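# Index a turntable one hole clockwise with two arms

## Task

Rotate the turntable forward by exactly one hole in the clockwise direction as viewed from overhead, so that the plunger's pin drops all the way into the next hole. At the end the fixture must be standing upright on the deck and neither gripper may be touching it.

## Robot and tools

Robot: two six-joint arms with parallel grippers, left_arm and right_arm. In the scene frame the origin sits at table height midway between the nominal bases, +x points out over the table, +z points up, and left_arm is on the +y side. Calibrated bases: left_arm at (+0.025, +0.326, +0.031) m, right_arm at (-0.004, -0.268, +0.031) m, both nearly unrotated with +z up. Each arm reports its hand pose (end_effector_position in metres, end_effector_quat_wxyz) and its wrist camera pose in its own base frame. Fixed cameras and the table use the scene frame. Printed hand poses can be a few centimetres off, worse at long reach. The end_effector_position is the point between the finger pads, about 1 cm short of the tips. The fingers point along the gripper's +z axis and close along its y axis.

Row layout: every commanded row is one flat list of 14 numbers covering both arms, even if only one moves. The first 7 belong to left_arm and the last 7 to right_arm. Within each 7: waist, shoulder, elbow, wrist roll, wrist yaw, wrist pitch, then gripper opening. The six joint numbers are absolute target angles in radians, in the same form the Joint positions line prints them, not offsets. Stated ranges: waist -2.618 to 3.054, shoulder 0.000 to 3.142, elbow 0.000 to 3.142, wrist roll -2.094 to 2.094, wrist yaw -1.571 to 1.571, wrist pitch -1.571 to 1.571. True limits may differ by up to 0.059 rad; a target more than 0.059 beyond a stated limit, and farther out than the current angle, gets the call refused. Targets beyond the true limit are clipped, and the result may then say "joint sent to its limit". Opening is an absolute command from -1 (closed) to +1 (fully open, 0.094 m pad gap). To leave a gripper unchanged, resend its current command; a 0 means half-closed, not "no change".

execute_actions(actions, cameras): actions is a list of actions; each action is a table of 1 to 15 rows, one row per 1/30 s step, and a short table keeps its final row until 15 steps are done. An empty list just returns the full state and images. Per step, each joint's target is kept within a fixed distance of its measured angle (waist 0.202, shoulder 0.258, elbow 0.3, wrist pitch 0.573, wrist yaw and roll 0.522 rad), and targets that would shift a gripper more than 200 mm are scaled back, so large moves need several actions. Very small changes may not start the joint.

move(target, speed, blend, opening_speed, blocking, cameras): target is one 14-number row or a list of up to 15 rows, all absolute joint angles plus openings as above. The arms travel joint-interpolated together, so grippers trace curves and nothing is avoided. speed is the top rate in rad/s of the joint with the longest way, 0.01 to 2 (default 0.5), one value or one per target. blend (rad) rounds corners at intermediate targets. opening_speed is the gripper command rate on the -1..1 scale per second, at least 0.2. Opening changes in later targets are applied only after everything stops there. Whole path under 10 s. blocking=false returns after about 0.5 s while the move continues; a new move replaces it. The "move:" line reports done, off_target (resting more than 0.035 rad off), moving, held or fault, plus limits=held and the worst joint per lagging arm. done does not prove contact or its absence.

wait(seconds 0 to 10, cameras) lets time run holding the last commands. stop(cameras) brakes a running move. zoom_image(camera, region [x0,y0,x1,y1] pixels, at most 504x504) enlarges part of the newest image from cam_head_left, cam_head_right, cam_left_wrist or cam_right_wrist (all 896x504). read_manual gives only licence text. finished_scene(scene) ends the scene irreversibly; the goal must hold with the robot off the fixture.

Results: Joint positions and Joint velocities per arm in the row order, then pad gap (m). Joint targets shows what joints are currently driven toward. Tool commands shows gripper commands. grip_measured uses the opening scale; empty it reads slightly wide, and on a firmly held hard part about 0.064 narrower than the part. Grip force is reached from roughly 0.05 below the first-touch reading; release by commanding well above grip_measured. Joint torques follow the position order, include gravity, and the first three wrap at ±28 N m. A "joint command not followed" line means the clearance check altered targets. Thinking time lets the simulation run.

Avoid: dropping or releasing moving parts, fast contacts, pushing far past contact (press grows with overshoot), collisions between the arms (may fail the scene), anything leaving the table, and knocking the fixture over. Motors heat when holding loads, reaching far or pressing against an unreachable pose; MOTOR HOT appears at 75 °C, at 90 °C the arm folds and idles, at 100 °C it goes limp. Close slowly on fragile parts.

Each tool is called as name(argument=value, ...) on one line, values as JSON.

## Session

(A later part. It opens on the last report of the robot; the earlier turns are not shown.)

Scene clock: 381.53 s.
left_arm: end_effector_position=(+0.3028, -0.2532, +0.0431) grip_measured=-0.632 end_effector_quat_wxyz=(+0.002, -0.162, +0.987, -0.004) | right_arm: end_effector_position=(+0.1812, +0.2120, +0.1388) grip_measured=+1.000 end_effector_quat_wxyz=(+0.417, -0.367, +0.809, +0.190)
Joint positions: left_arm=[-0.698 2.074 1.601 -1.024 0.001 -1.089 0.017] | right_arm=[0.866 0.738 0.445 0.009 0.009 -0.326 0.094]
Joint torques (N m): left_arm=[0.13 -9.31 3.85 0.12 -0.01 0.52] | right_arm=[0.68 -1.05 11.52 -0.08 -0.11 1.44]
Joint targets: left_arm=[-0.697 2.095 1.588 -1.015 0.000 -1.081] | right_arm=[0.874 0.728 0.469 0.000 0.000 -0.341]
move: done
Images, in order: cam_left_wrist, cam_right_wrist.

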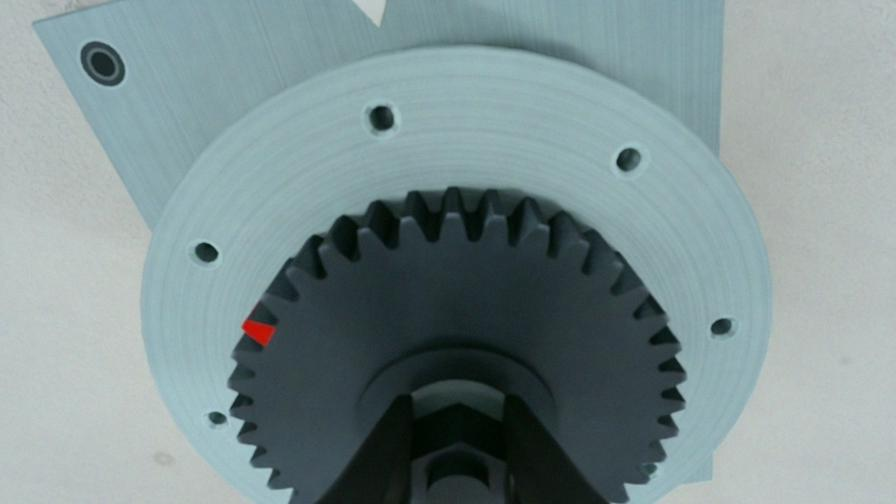

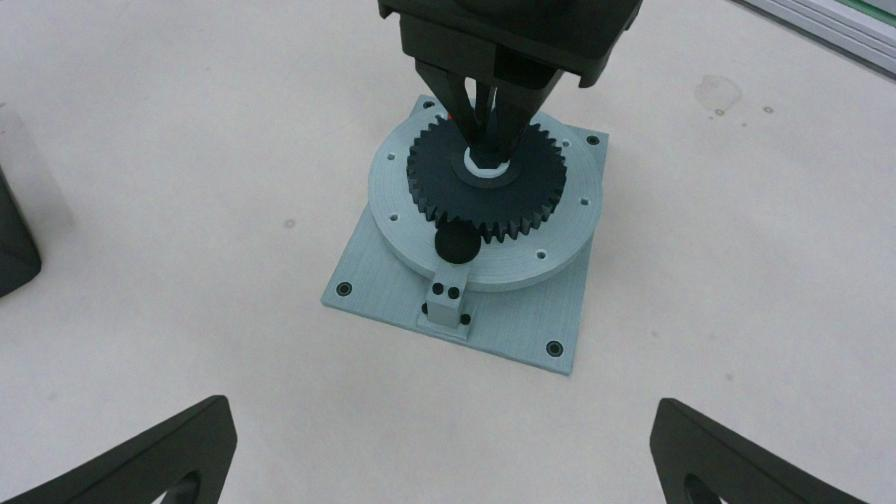

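move(target=[-0.697,2.095,1.588,-1.015,0,-1.081,-0.75,0.855,1.311,0.095,0,0,0.826,0.2], speed=0.6)

zoom_image(camera="cam_right_wrist", region=[300, 100, 600, 400])

zoom_image(camera="cam_head_left", region=[380, 220, 600, 370])

Scene clock: 445.20 s.
left_arm: end_effector_position=(+0.3028, -0.2532, +0.0431) grip_measured=-0.633 end_effector_quat_wxyz=(+0.002, -0.162, +0.987, -0.004) | right_arm: end_effector_position=(+0.2115, +0.2476, +0.0741) grip_measured=+0.202 end_effector_quat_wxyz=(+0.509, -0.342, +0.754, +0.234)
Joint positions: left_arm=[-0.698 2.074 1.601 -1.024 0.001 -1.089 0.017] | right_arm=[0.866 1.304 0.103 0.009 0.009 0.82 0.056]
Joint torques (N m): left_arm=[0.13 -9.32 3.86 0.11 -0.01 0.52] | right_arm=[-1.1 -2.21 5.86 -0.05 -0.1 1.78]
Joint targets: left_arm=[-0.697 2.095 1.588 -1.015 0.000 -1.081] | right_arm=[0.855 1.311 0.095 0.000 0.000 0.826]
move: done

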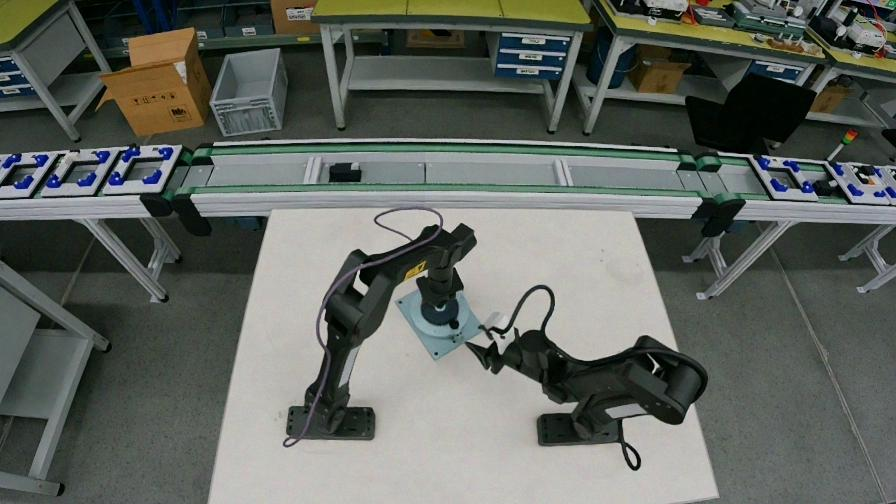

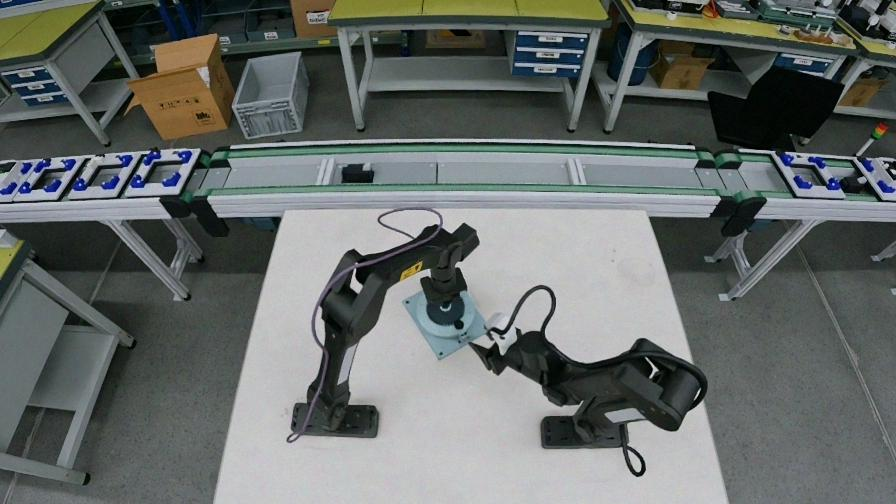

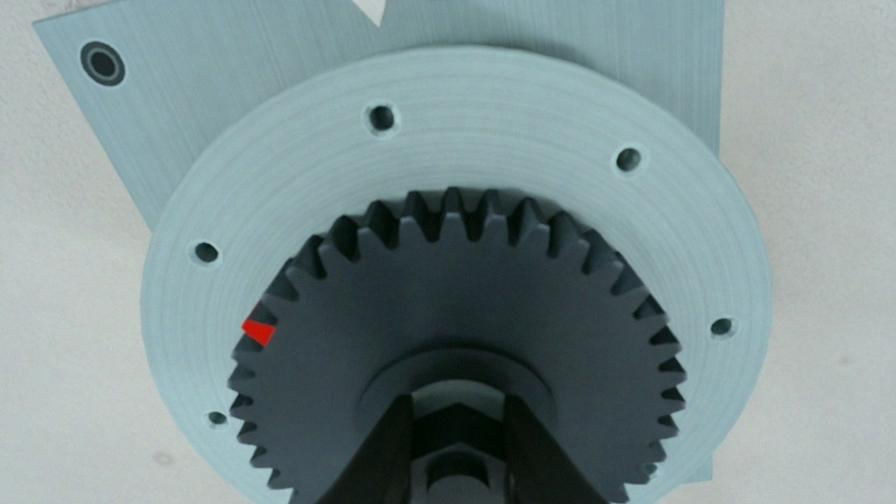

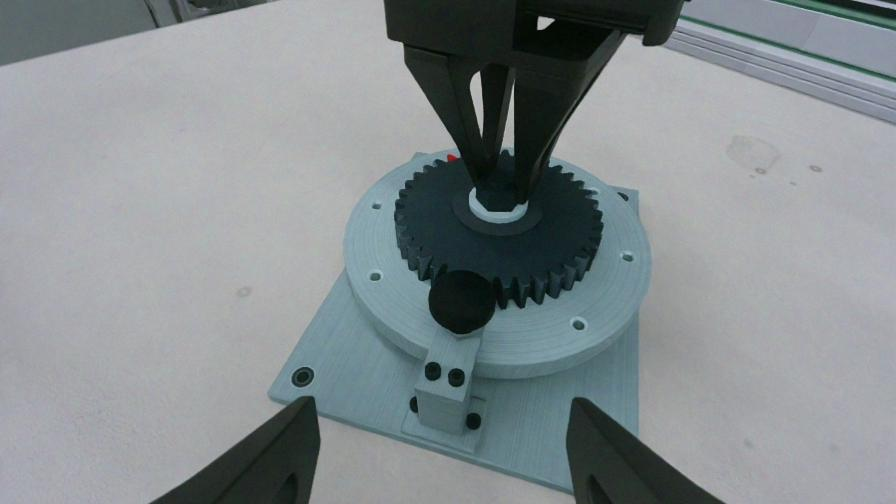

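Scaled by 1.680 from the camera's 896x504 image, which has a finer 1280x720 frame.

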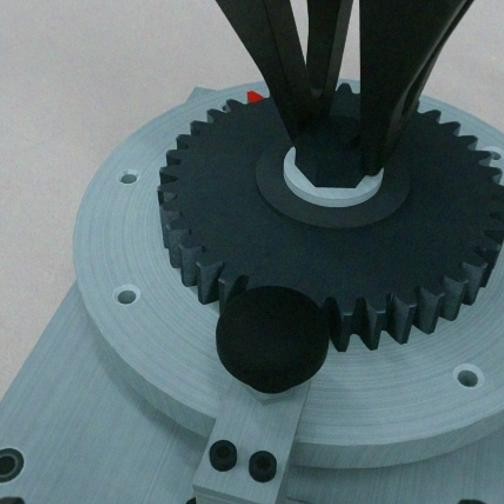

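Scaled by 2.291 from the camera's 896x504 image, which has a finer 1280x720 frame.

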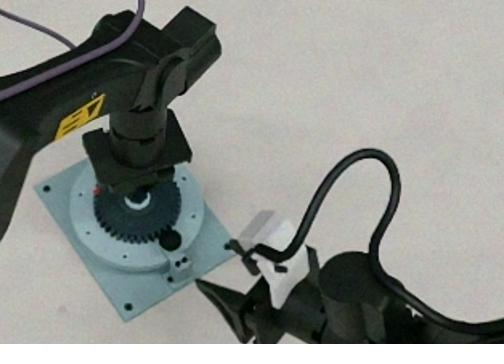

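move(target=[-0.697,2.095,1.588,-1.015,0,-1.081,-0.75,0.842,1.718,0.198,0,0,1.148,0.0], speed=0.3, cameras=["cam_right_wrist","cam_head_left"])

zoom_image(camera="cam_right_wrist", region=[300, 200, 600, 500])

Scene clock: 487.37 s.
left_arm: end_effector_position=(+0.3028, -0.2532, +0.0431) grip_measured=-0.633 end_effector_quat_wxyz=(+0.002, -0.162, +0.987, -0.004) | right_arm: end_effector_position=(+0.2368, +0.2689, +0.0466) grip_measured=+0.002 end_effector_quat_wxyz=(+0.512, -0.336, +0.756, +0.230)
Joint positions: left_arm=[-0.698 2.074 1.601 -1.024 0.001 -1.089 0.017] | right_arm=[0.851 1.705 0.184 0.009 0.009 1.142 0.047]
Joint torques (N m): left_arm=[0.09 -9.28 3.88 0.12 -0.02 0.52] | right_arm=[-0.91 -3.9 6.02 -0.07 -0.11 1.77]
Heat: left arm: 37 °C; right arm: 38 °C.
Joint targets: left_arm=[-0.697 2.095 1.588 -1.015 0.000 -1.081] | right_arm=[0.842 1.718 0.198 0.000 0.000 1.148]
move: done
Images, in order: cam_head_left, cam_right_wrist.

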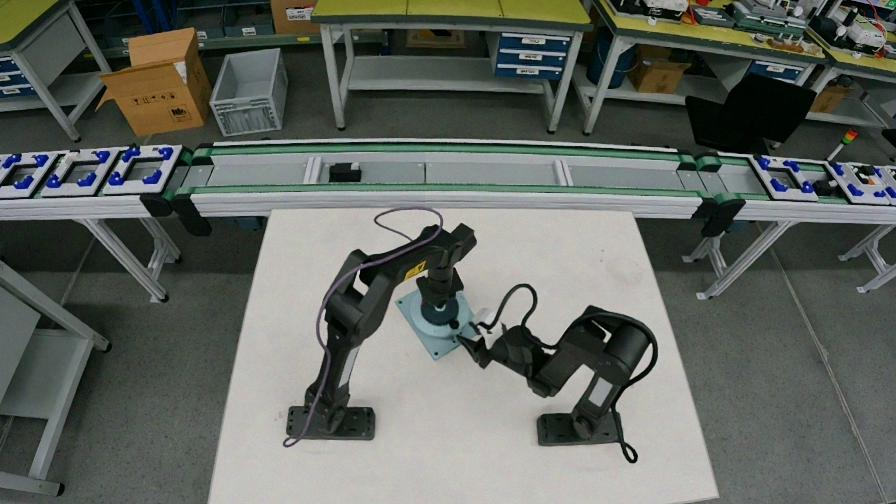

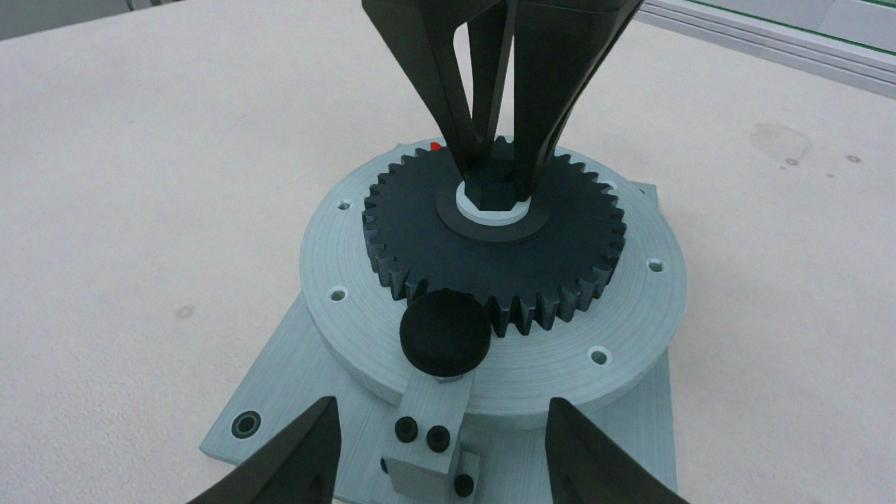

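Scaled by 1.680 from the camera's 896x504 image, which has a finer 1280x720 frame.

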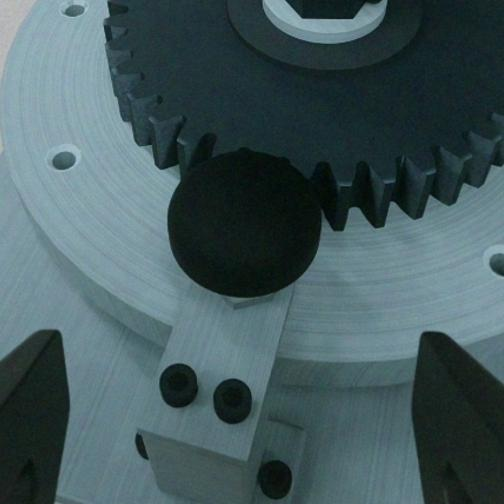

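move(target=[-0.697,2.095,1.588,-1.015,0,-1.081,-0.75,0.842,1.908,0.330,0,0,1.206,-0.15], speed=0.15, cameras=["cam_right_wrist","cam_head_left","cam_left_wrist"])

zoom_image(camera="cam_right_wrist", region=[300, 200, 600, 500])

zoom_image(camera="cam_head_left", region=[390, 260, 510, 370])

Scene clock: 507.37 s.
left_arm: end_effector_position=(+0.3028, -0.2532, +0.0431) grip_measured=-0.633 end_effector_quat_wxyz=(+0.002, -0.162, +0.987, -0.004) | right_arm: end_effector_position=(+0.2602, +0.2956, +0.0333) grip_measured=-0.148 end_effector_quat_wxyz=(+0.514, -0.335, +0.755, +0.231)
Joint positions: left_arm=[-0.698 2.074 1.601 -1.024 0.001 -1.089 0.017] | right_arm=[0.851 1.891 0.317 0.009 0.009 1.2 0.04]
Joint torques (N m): left_arm=[0.1 -9.35 3.81 0.12 -0.02 0.53] | right_arm=[-0.91 -4.98 5.46 -0.06 -0.11 1.78]
Joint targets: left_arm=[-0.697 2.095 1.588 -1.015 0.000 -1.081] | right_arm=[0.842 1.908 0.330 0.000 0.000 1.206]
move: done
Images, in order: cam_head_left, cam_left_wrist, cam_right_wrist.

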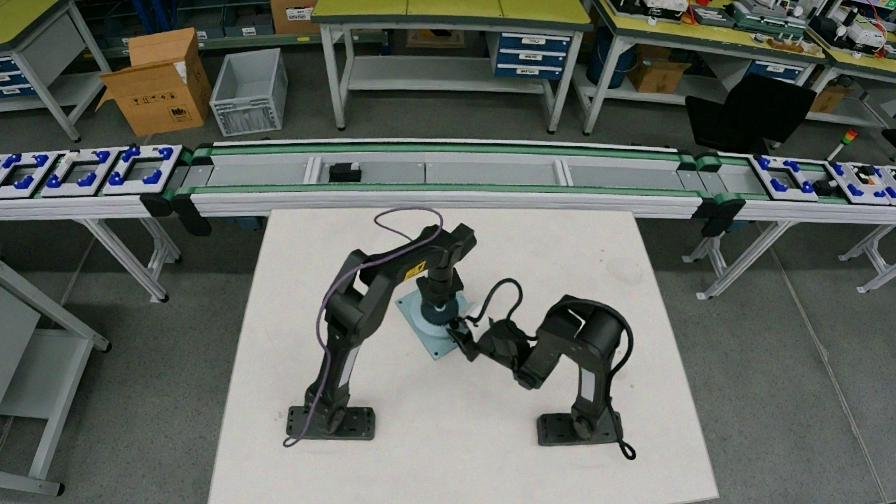

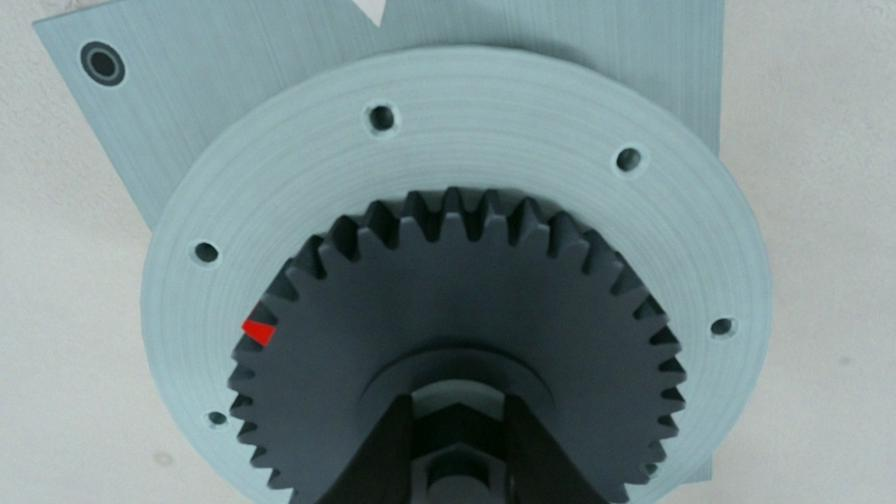

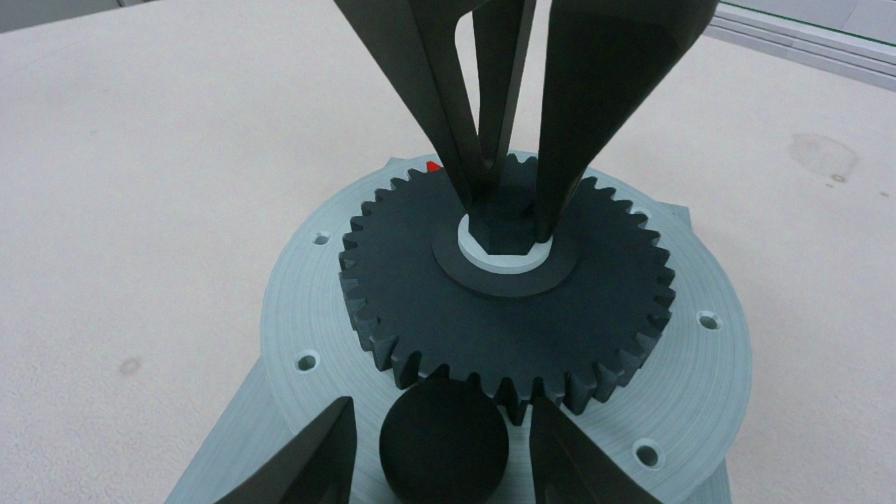

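Scaled by 1.680 from the camera's 896x504 image, which has a finer 1280x720 frame.

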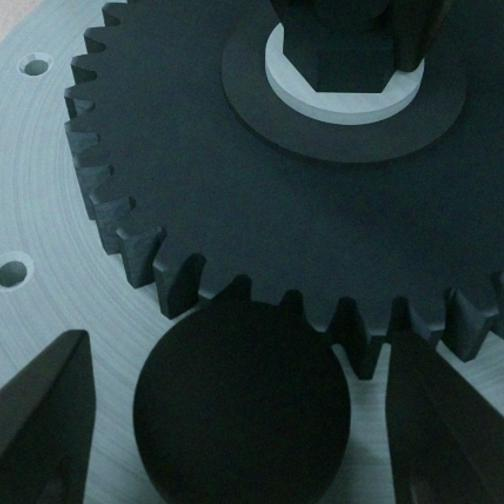

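Scaled by 4.200 from the camera's 896x504 image, which has a finer 1280x720 frame.

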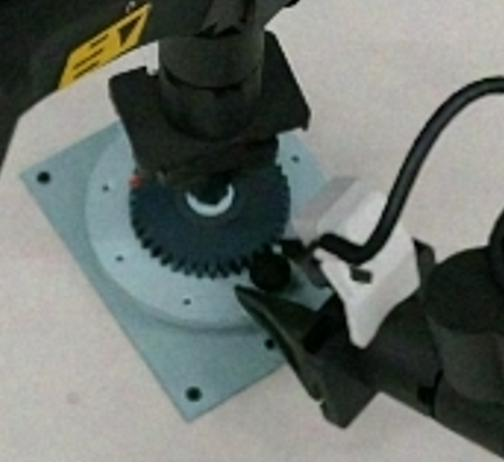

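move(target=[-0.697,2.095,1.588,-1.015,0,-1.081,-0.75,0.842,1.908,0.330,0,0,1.206,-0.75], speed=0.15, opening_speed=0.3, cameras=["cam_right_wrist","cam_left_wrist"])

Scene clock: 518.07 s.
left_arm: end_effector_position=(+0.3028, -0.2532, +0.0431) grip_measured=-0.633 end_effector_quat_wxyz=(+0.002, -0.162, +0.987, -0.004) | right_arm: end_effector_position=(+0.2603, +0.2957, +0.0337) grip_measured=-0.496 end_effector_quat_wxyz=(+0.514, -0.335, +0.755, +0.232)
Joint positions: left_arm=[-0.698 2.074 1.601 -1.024 0.001 -1.089 0.017] | right_arm=[0.851 1.891 0.317 0.009 0.009 1.202 0.024]
Joint torques (N m): left_arm=[0.12 -9.33 3.84 0.12 -0.02 0.53] | right_arm=[-0.9 -4.97 5.53 -0.07 -0.1 1.77]
Joint targets: left_arm=[-0.697 2.095 1.588 -1.015 0.000 -1.081] | right_arm=[0.842 1.908 0.330 0.000 0.000 1.206]
move: done
Images, in order: cam_left_wrist, cam_right_wrist.

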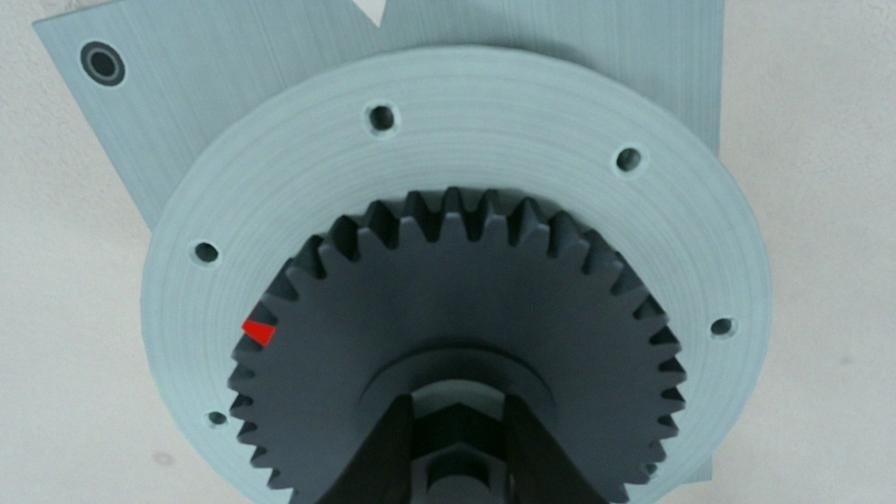

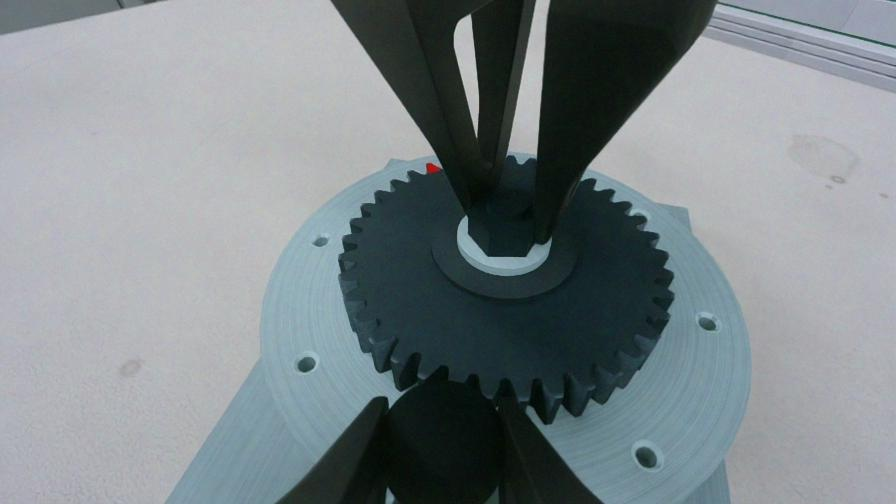

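move(target=[-0.697,2.095,1.588,-1.015,0,-1.081,-0.75,0.842,1.875,0.330,0,0,1.172,-0.8], speed=0.1, cameras=["cam_right_wrist","cam_left_wrist"])

move(target=[-0.697,2.095,1.588,-1.015,0,-1.081,-0.75,0.842,1.845,0.330,0,0,1.142,-0.8], speed=0.1, cameras=["cam_right_wrist","cam_left_wrist","cam_head_right"])

zoom_image(camera="cam_right_wrist", region=[250, 204, 650, 504])

Scene clock: 536.23 s.
left_arm: end_effector_position=(+0.3028, -0.2532, +0.0431) grip_measured=-0.633 end_effector_quat_wxyz=(+0.002, -0.162, +0.987, -0.004) | right_arm: end_effector_position=(+0.2602, +0.2957, +0.0335) grip_measured=-0.496 end_effector_quat_wxyz=(+0.514, -0.335, +0.755, +0.232)
Joint positions: left_arm=[-0.698 2.074 1.601 -1.024 0.001 -1.089 0.017] | right_arm=[0.851 1.891 0.317 0.009 0.009 1.201 0.024]
Joint torques (N m): left_arm=[0.12 -9.31 3.86 0.11 -0.01 0.53] | right_arm=[-0.92 -7.53 5.46 -0.07 -0.1 1.48]
Joint targets: left_arm=[-0.697 2.095 1.588 -1.015 0.000 -1.081] | right_arm=[0.842 1.875 0.330 0.000 0.000 1.172]
move: done
Images, in order: cam_left_wrist, cam_right_wrist.

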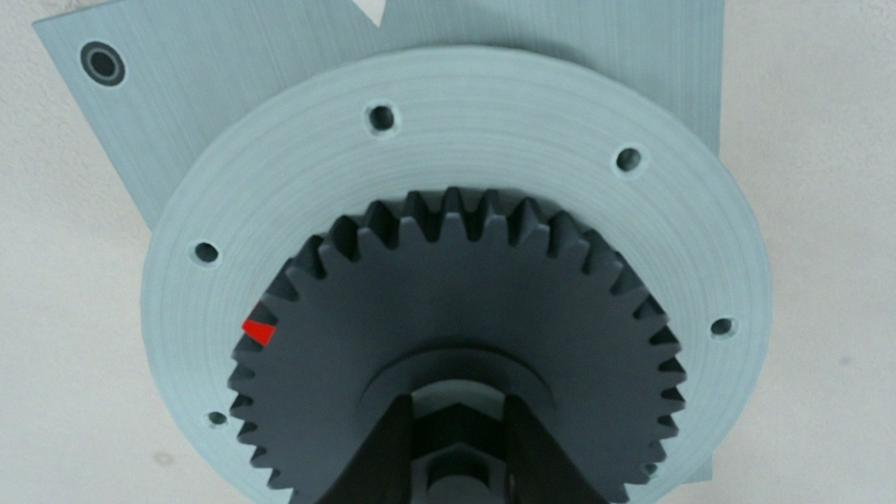

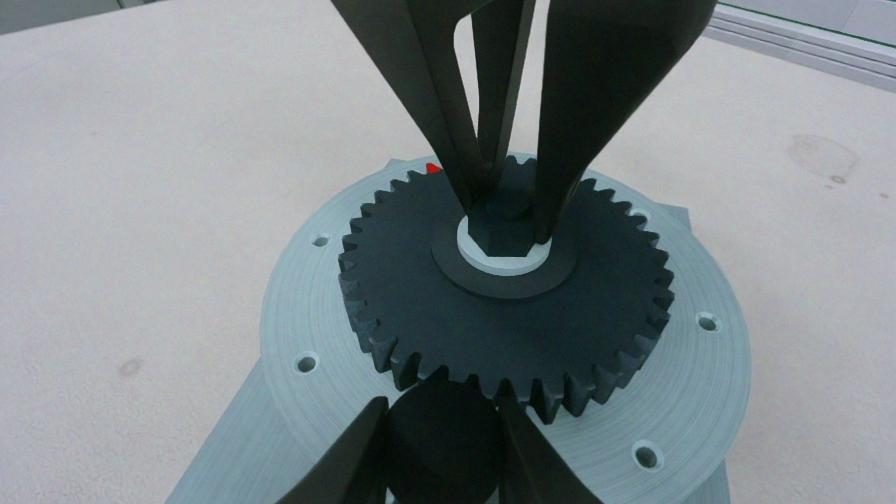

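Scene clock: 537.03 s.
left_arm: end_effector_position=(+0.3028, -0.2532, +0.0431) grip_measured=-0.633 end_effector_quat_wxyz=(+0.002, -0.162, +0.987, -0.004) | right_arm: end_effector_position=(+0.2601, +0.2955, +0.0336) grip_measured=-0.496 end_effector_quat_wxyz=(+0.509, -0.337, +0.758, +0.229)
Joint positions: left_arm=[-0.698 2.074 1.601 -1.024 0.001 -1.089 0.017] | right_arm=[0.851 1.871 0.322 0.009 0.009 1.162 0.024]
Joint torques (N m): left_arm=[0.12 -9.32 3.85 0.12 -0.02 0.52] | right_arm=[-0.91 -8.25 5.18 -0.06 -0.1 1.55]
Joint targets: left_arm=[-0.697 2.095 1.588 -1.015 0.000 -1.081] | right_arm=[0.842 1.845 0.330 0.000 0.000 1.142]
move: done
Images, in order: cam_head_right, cam_left_wrist, cam_right_wrist.

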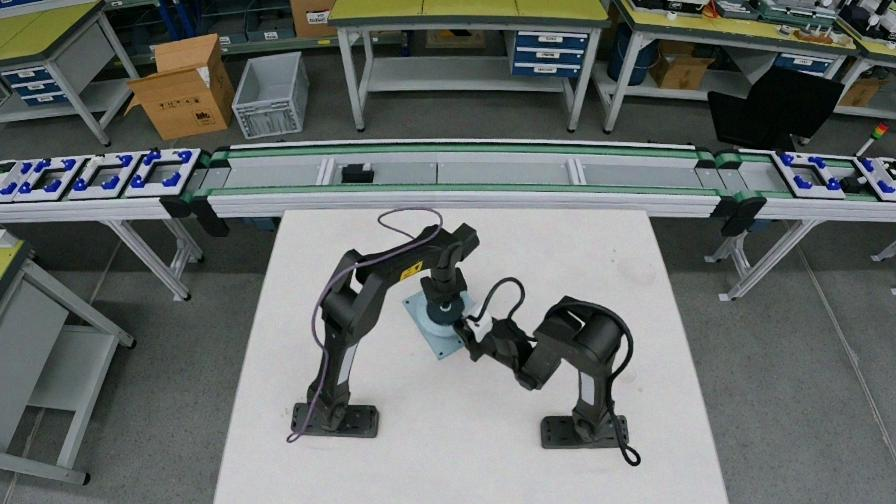

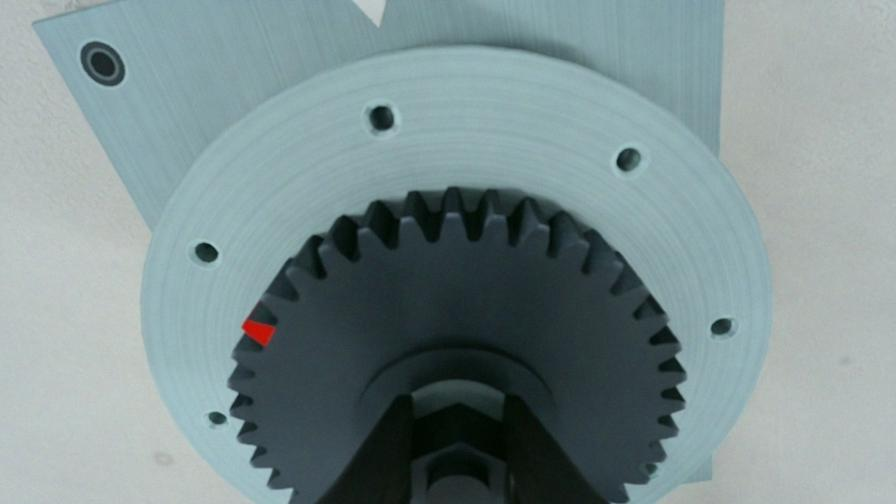

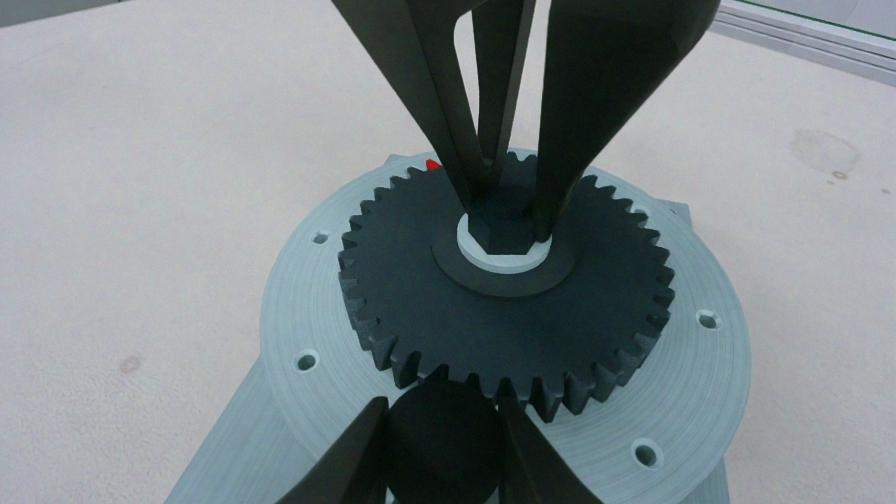

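Scaled by 1.260 from the camera's 896x504 image, which has a finer 1280x720 frame.

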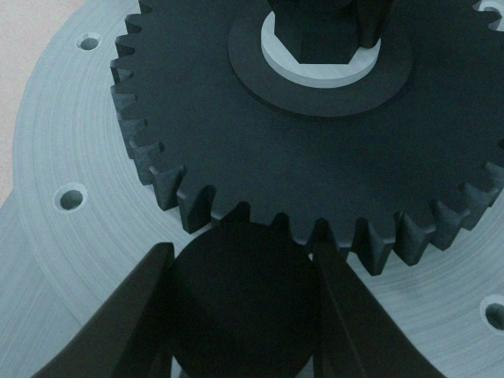

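move(target=[-0.697,2.095,1.588,-1.015,0,-1.081,-0.75,0.842,1.81,0.330,0,0,1.107,-0.8], speed=0.1, cameras=["cam_right_wrist"])

move(target=[-0.697,2.095,1.588,-1.015,0,-1.081,-0.75,0.842,1.775,0.330,0,0,1.072,-0.8], speed=0.1, cameras=["cam_right_wrist","cam_left_wrist","cam_head_right"])

zoom_image(camera="cam_right_wrist", region=[250, 204, 650, 504])

Scene clock: 554.23 s.
left_arm: end_effector_position=(+0.3028, -0.2532, +0.0431) grip_measured=-0.633 end_effector_quat_wxyz=(+0.002, -0.162, +0.987, -0.004) | right_arm: end_effector_position=(+0.2600, +0.2954, +0.0339) grip_measured=-0.496 end_effector_quat_wxyz=(+0.502, -0.339, +0.763, +0.226)
Joint positions: left_arm=[-0.698 2.074 1.601 -1.024 0.001 -1.089 0.017] | right_arm=[0.851 1.844 0.33 0.009 0.009 1.11 0.024]
Joint torques (N m): left_arm=[0.06 -9.33 3.84 0.13 -0.02 0.52] | right_arm=[-0.92 -8.94 4.67 -0.06 -0.11 1.67]
Joint targets: left_arm=[-0.697 2.095 1.588 -1.015 0.000 -1.081] | right_arm=[0.842 1.810 0.330 0.000 0.000 1.107]
move: done
Images, in order: cam_right_wrist.

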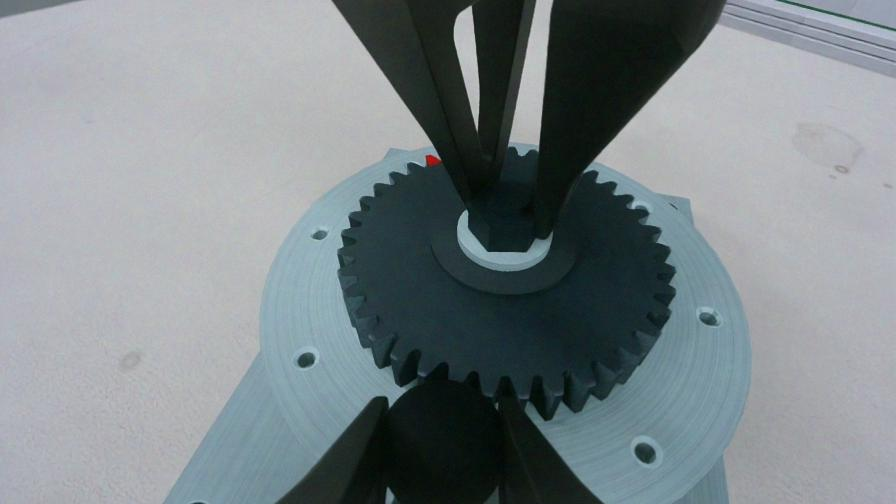

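Scene clock: 555.07 s.
left_arm: end_effector_position=(+0.3028, -0.2532, +0.0431) grip_measured=-0.633 end_effector_quat_wxyz=(+0.002, -0.162, +0.987, -0.004) | right_arm: end_effector_position=(+0.2598, +0.2952, +0.0340) grip_measured=-0.496 end_effector_quat_wxyz=(+0.495, -0.341, +0.767, +0.223)
Joint positions: left_arm=[-0.698 2.074 1.601 -1.024 0.001 -1.089 0.017] | right_arm=[0.851 1.819 0.338 0.009 0.009 1.059 0.024]
Joint torques (N m): left_arm=[0.13 -9.31 3.88 0.11 -0.02 0.53] | right_arm=[-0.87 -9.69 4.14 -0.07 -0.11 1.83]
Joint targets: left_arm=[-0.697 2.095 1.588 -1.015 0.000 -1.081] | right_arm=[0.842 1.775 0.330 0.000 0.000 1.072]
move: off_target (right_arm); right_arm: the shoulder is farthest, 0.044 rad from its target
Images, in order: cam_head_right, cam_left_wrist, cam_right_wrist.

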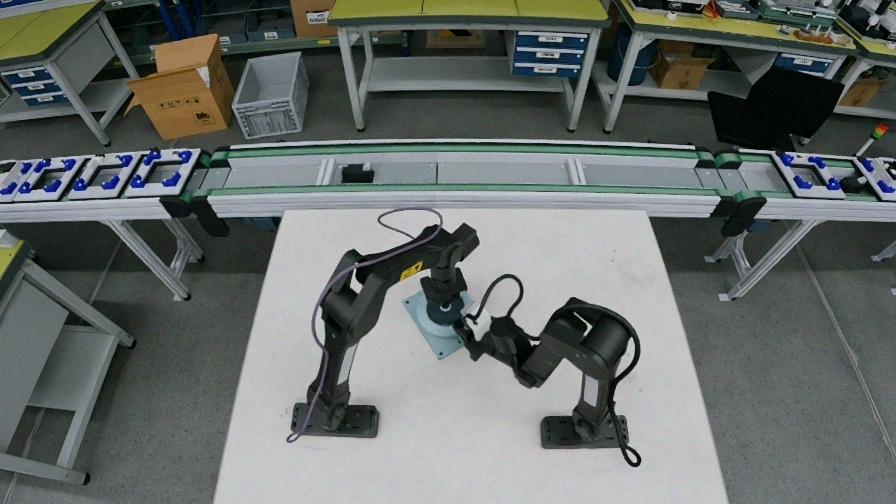

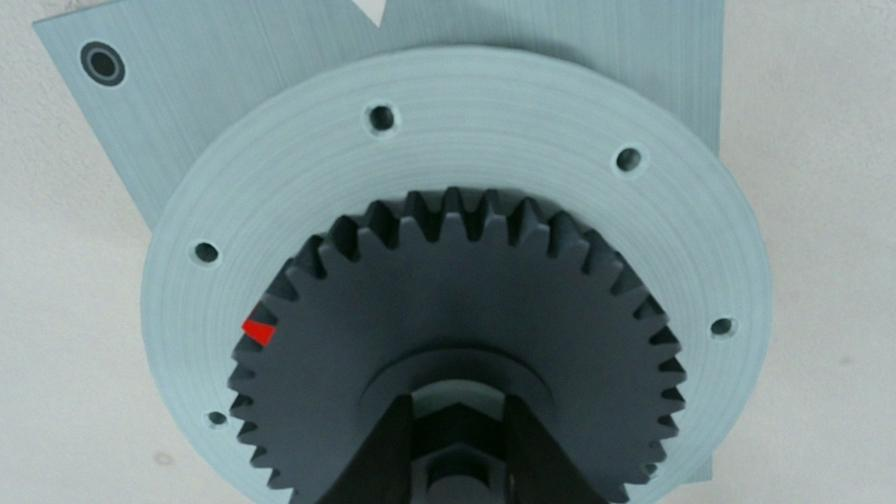

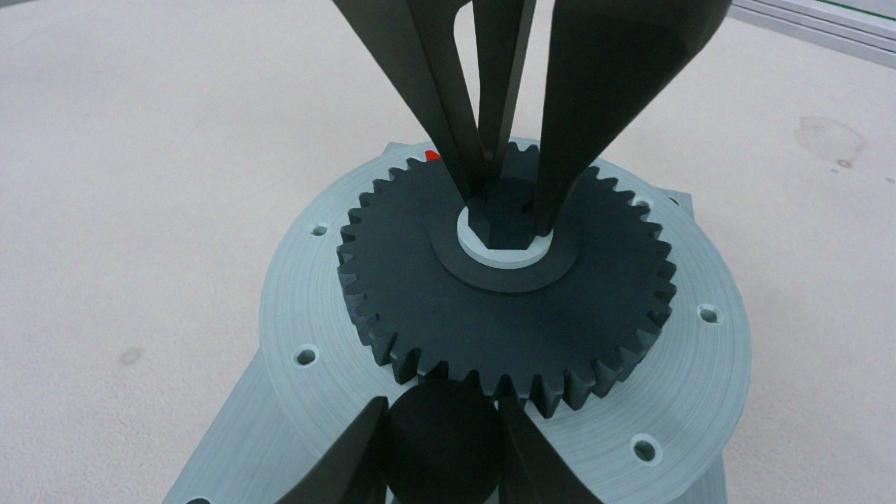

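Scaled by 1.260 from the camera's 896x504 image, which has a finer 1280x720 frame.

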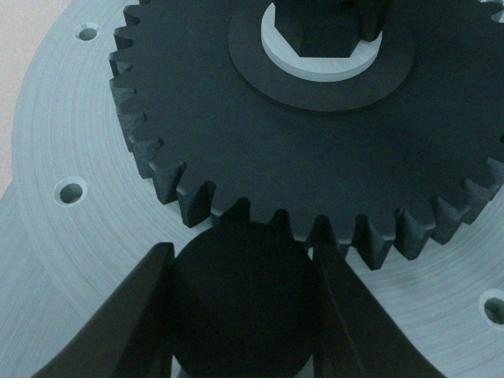

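move(target=[-0.697,2.095,1.588,-1.015,0,-1.081,-0.75,0.842,1.775,0.330,0,0,1.095,-0.8], speed=0.1, cameras=["cam_right_wrist"])

move(target=[-0.697,2.095,1.588,-1.015,0,-1.081,-0.75,0.842,1.775,0.330,0,0,1.125,-0.8], speed=0.1, cameras=["cam_right_wrist","cam_left_wrist"])

zoom_image(camera="cam_right_wrist", region=[250, 204, 650, 504])

Scene clock: 593.00 s.
left_arm: end_effector_position=(+0.3028, -0.2532, +0.0431) grip_measured=-0.633 end_effector_quat_wxyz=(+0.002, -0.162, +0.987, -0.004) | right_arm: end_effector_position=(+0.2599, +0.2953, +0.0341) grip_measured=-0.496 end_effector_quat_wxyz=(+0.495, -0.341, +0.767, +0.223)
Joint positions: left_arm=[-0.698 2.074 1.601 -1.024 0.001 -1.089 0.017] | right_arm=[0.851 1.819 0.338 0.009 0.009 1.058 0.024]
Joint torques (N m): left_arm=[0.12 -9.31 3.88 0.11 -0.03 0.52] | right_arm=[-0.88 -9.68 4.01 -0.08 -0.12 2.03]
Joint targets: left_arm=[-0.697 2.095 1.588 -1.015 0.000 -1.081] | right_arm=[0.842 1.775 0.330 0.000 0.000 1.095]
move: off_target (right_arm); right_arm: the shoulder is farthest, 0.044 rad from its target
Images, in order: cam_right_wrist.

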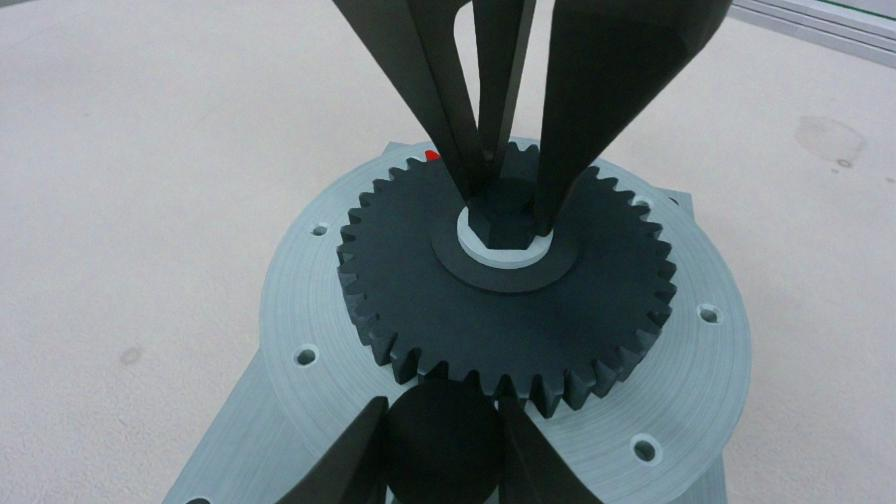

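Scene clock: 593.70 s.
left_arm: end_effector_position=(+0.3028, -0.2532, +0.0431) grip_measured=-0.633 end_effector_quat_wxyz=(+0.002, -0.162, +0.987, -0.004) | right_arm: end_effector_position=(+0.2600, +0.2954, +0.0344) grip_measured=-0.496 end_effector_quat_wxyz=(+0.496, -0.341, +0.767, +0.223)
Joint positions: left_arm=[-0.698 2.074 1.601 -1.024 0.001 -1.089 0.017] | right_arm=[0.851 1.819 0.338 0.009 0.009 1.06 0.024]
Joint torques (N m): left_arm=[0.13 -9.31 3.89 0.13 -0.02 0.52] | right_arm=[-0.87 -9.63 4.1 -0.07 -0.11 2.28]
Joint targets: left_arm=[-0.697 2.095 1.588 -1.015 0.000 -1.081] | right_arm=[0.842 1.775 0.330 0.000 0.000 1.125]
move: off_target (right_arm); right_arm: the wrist pitch is farthest, 0.065 rad from its target
Images, in order: cam_left_wrist, cam_right_wrist.

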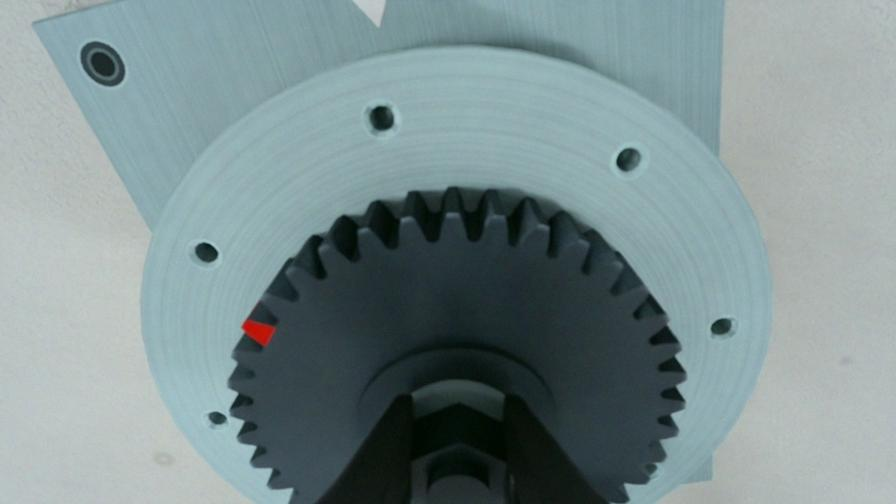

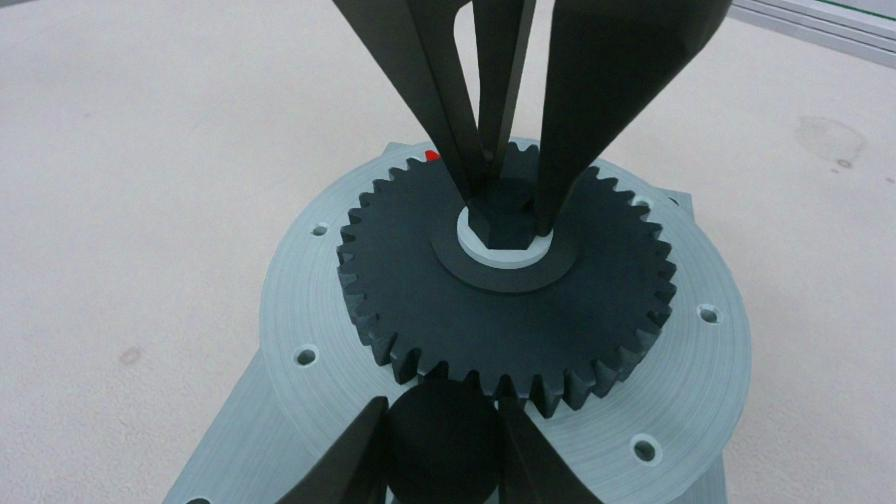

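Scaled by 1.260 from the camera's 896x504 image, which has a finer 1280x720 frame.

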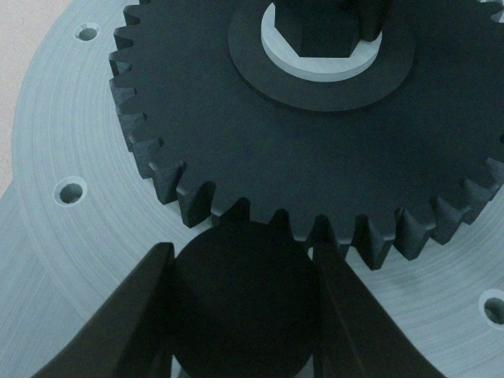

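move(target=[-0.697,2.095,1.588,-1.015,0,-1.081,-0.75,0.842,1.765,0.330,0,0,1.22,-0.8], speed=0.1, cameras=["cam_right_wrist"])

move(target=[-0.697,2.095,1.588,-1.015,0,-1.081,-0.75,0.842,1.755,0.330,0,0,1.32,-0.8], speed=0.1, cameras=["cam_right_wrist","cam_left_wrist"])

Scene clock: 604.60 s.
left_arm: end_effector_position=(+0.3028, -0.2532, +0.0431) grip_measured=-0.633 end_effector_quat_wxyz=(+0.002, -0.162, +0.987, -0.004) | right_arm: end_effector_position=(+0.2603, +0.2958, +0.0361) grip_measured=-0.496 end_effector_quat_wxyz=(+0.499, -0.340, +0.765, +0.224)
Joint positions: left_arm=[-0.698 2.074 1.601 -1.024 0.001 -1.089 0.017] | right_arm=[0.851 1.819 0.337 0.009 0.009 1.068 0.024]
Joint torques (N m): left_arm=[0.09 -9.35 3.88 0.13 -0.03 0.53] | right_arm=[-0.94 -10.54 4.16 -0.06 -0.11 3.09]
Joint targets: left_arm=[-0.697 2.095 1.588 -1.015 0.000 -1.081] | right_arm=[0.842 1.765 0.330 0.000 0.000 1.220]
move: off_target (right_arm); right_arm: the wrist pitch is farthest, 0.152 rad from its target
Images, in order: cam_right_wrist.

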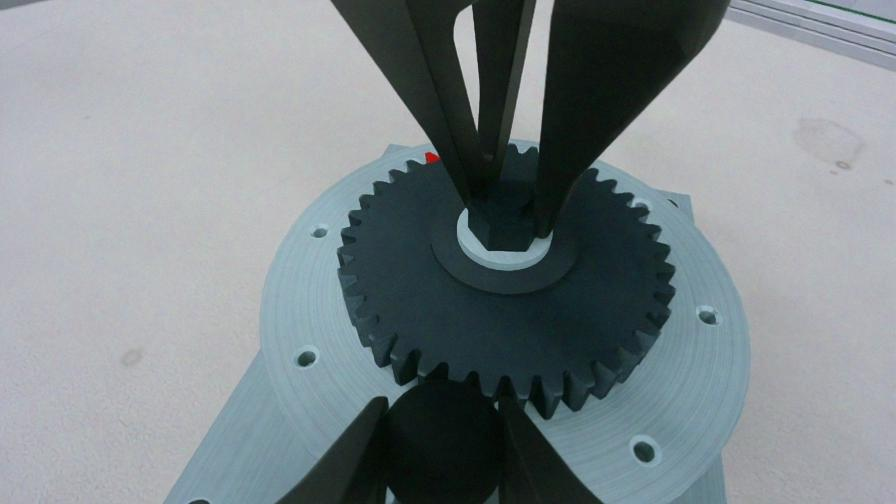

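Scene clock: 605.83 s.
left_arm: end_effector_position=(+0.3022, -0.2539, +0.0431) grip_measured=-0.633 end_effector_quat_wxyz=(+0.000, -0.162, +0.987, -0.005) | right_arm: end_effector_position=(+0.2596, +0.2949, +0.0387) grip_measured=-0.496 end_effector_quat_wxyz=(+0.505, -0.338, +0.761, +0.227)
Joint positions: left_arm=[-0.698 2.074 1.601 -1.024 0.007 -1.089 0.017] | right_arm=[0.851 1.819 0.326 0.009 0.009 1.095 0.024]
Joint torques (N m): left_arm=[0.1 -9.28 3.88 0.12 -0.07 0.51] | right_arm=[-0.92 -11.32 5.12 -0.08 -0.11 3.76]
Joint targets: left_arm=[-0.697 2.095 1.588 -1.015 0.000 -1.081] | right_arm=[0.842 1.755 0.330 0.000 0.000 1.320]
move: off_target (right_arm); right_arm: the wrist pitch is farthest, 0.225 rad from its target
Images, in order: cam_left_wrist, cam_right_wrist.

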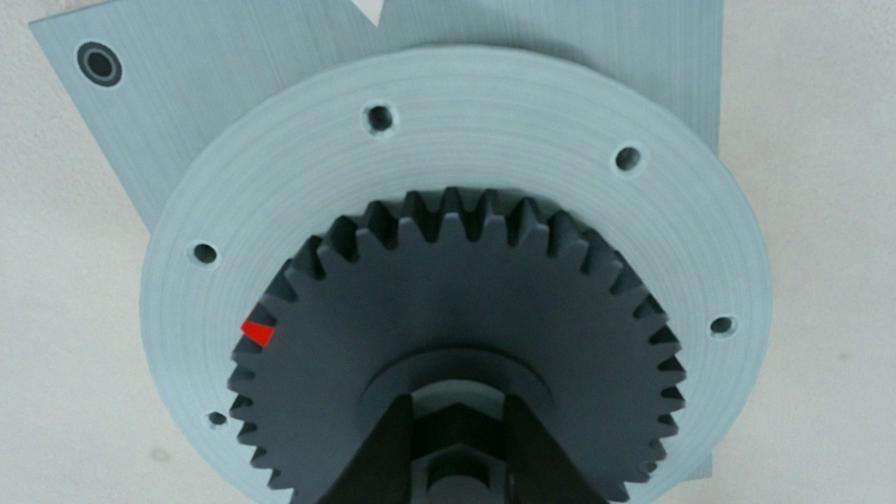

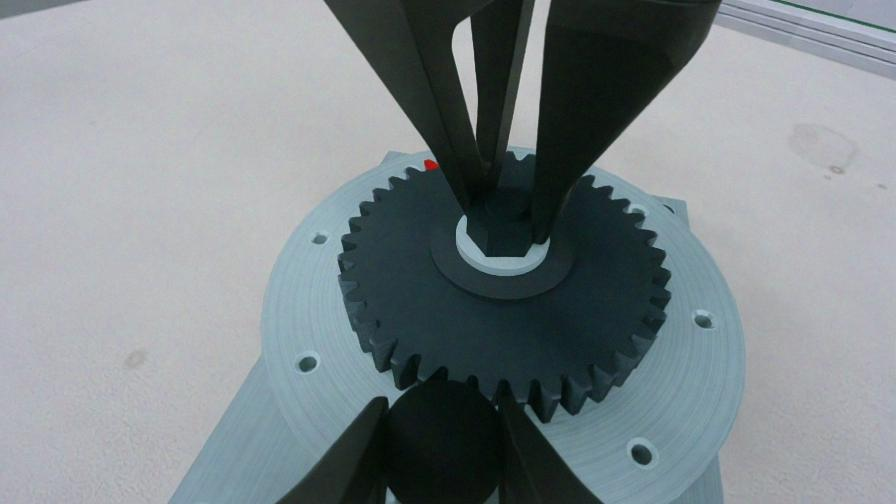

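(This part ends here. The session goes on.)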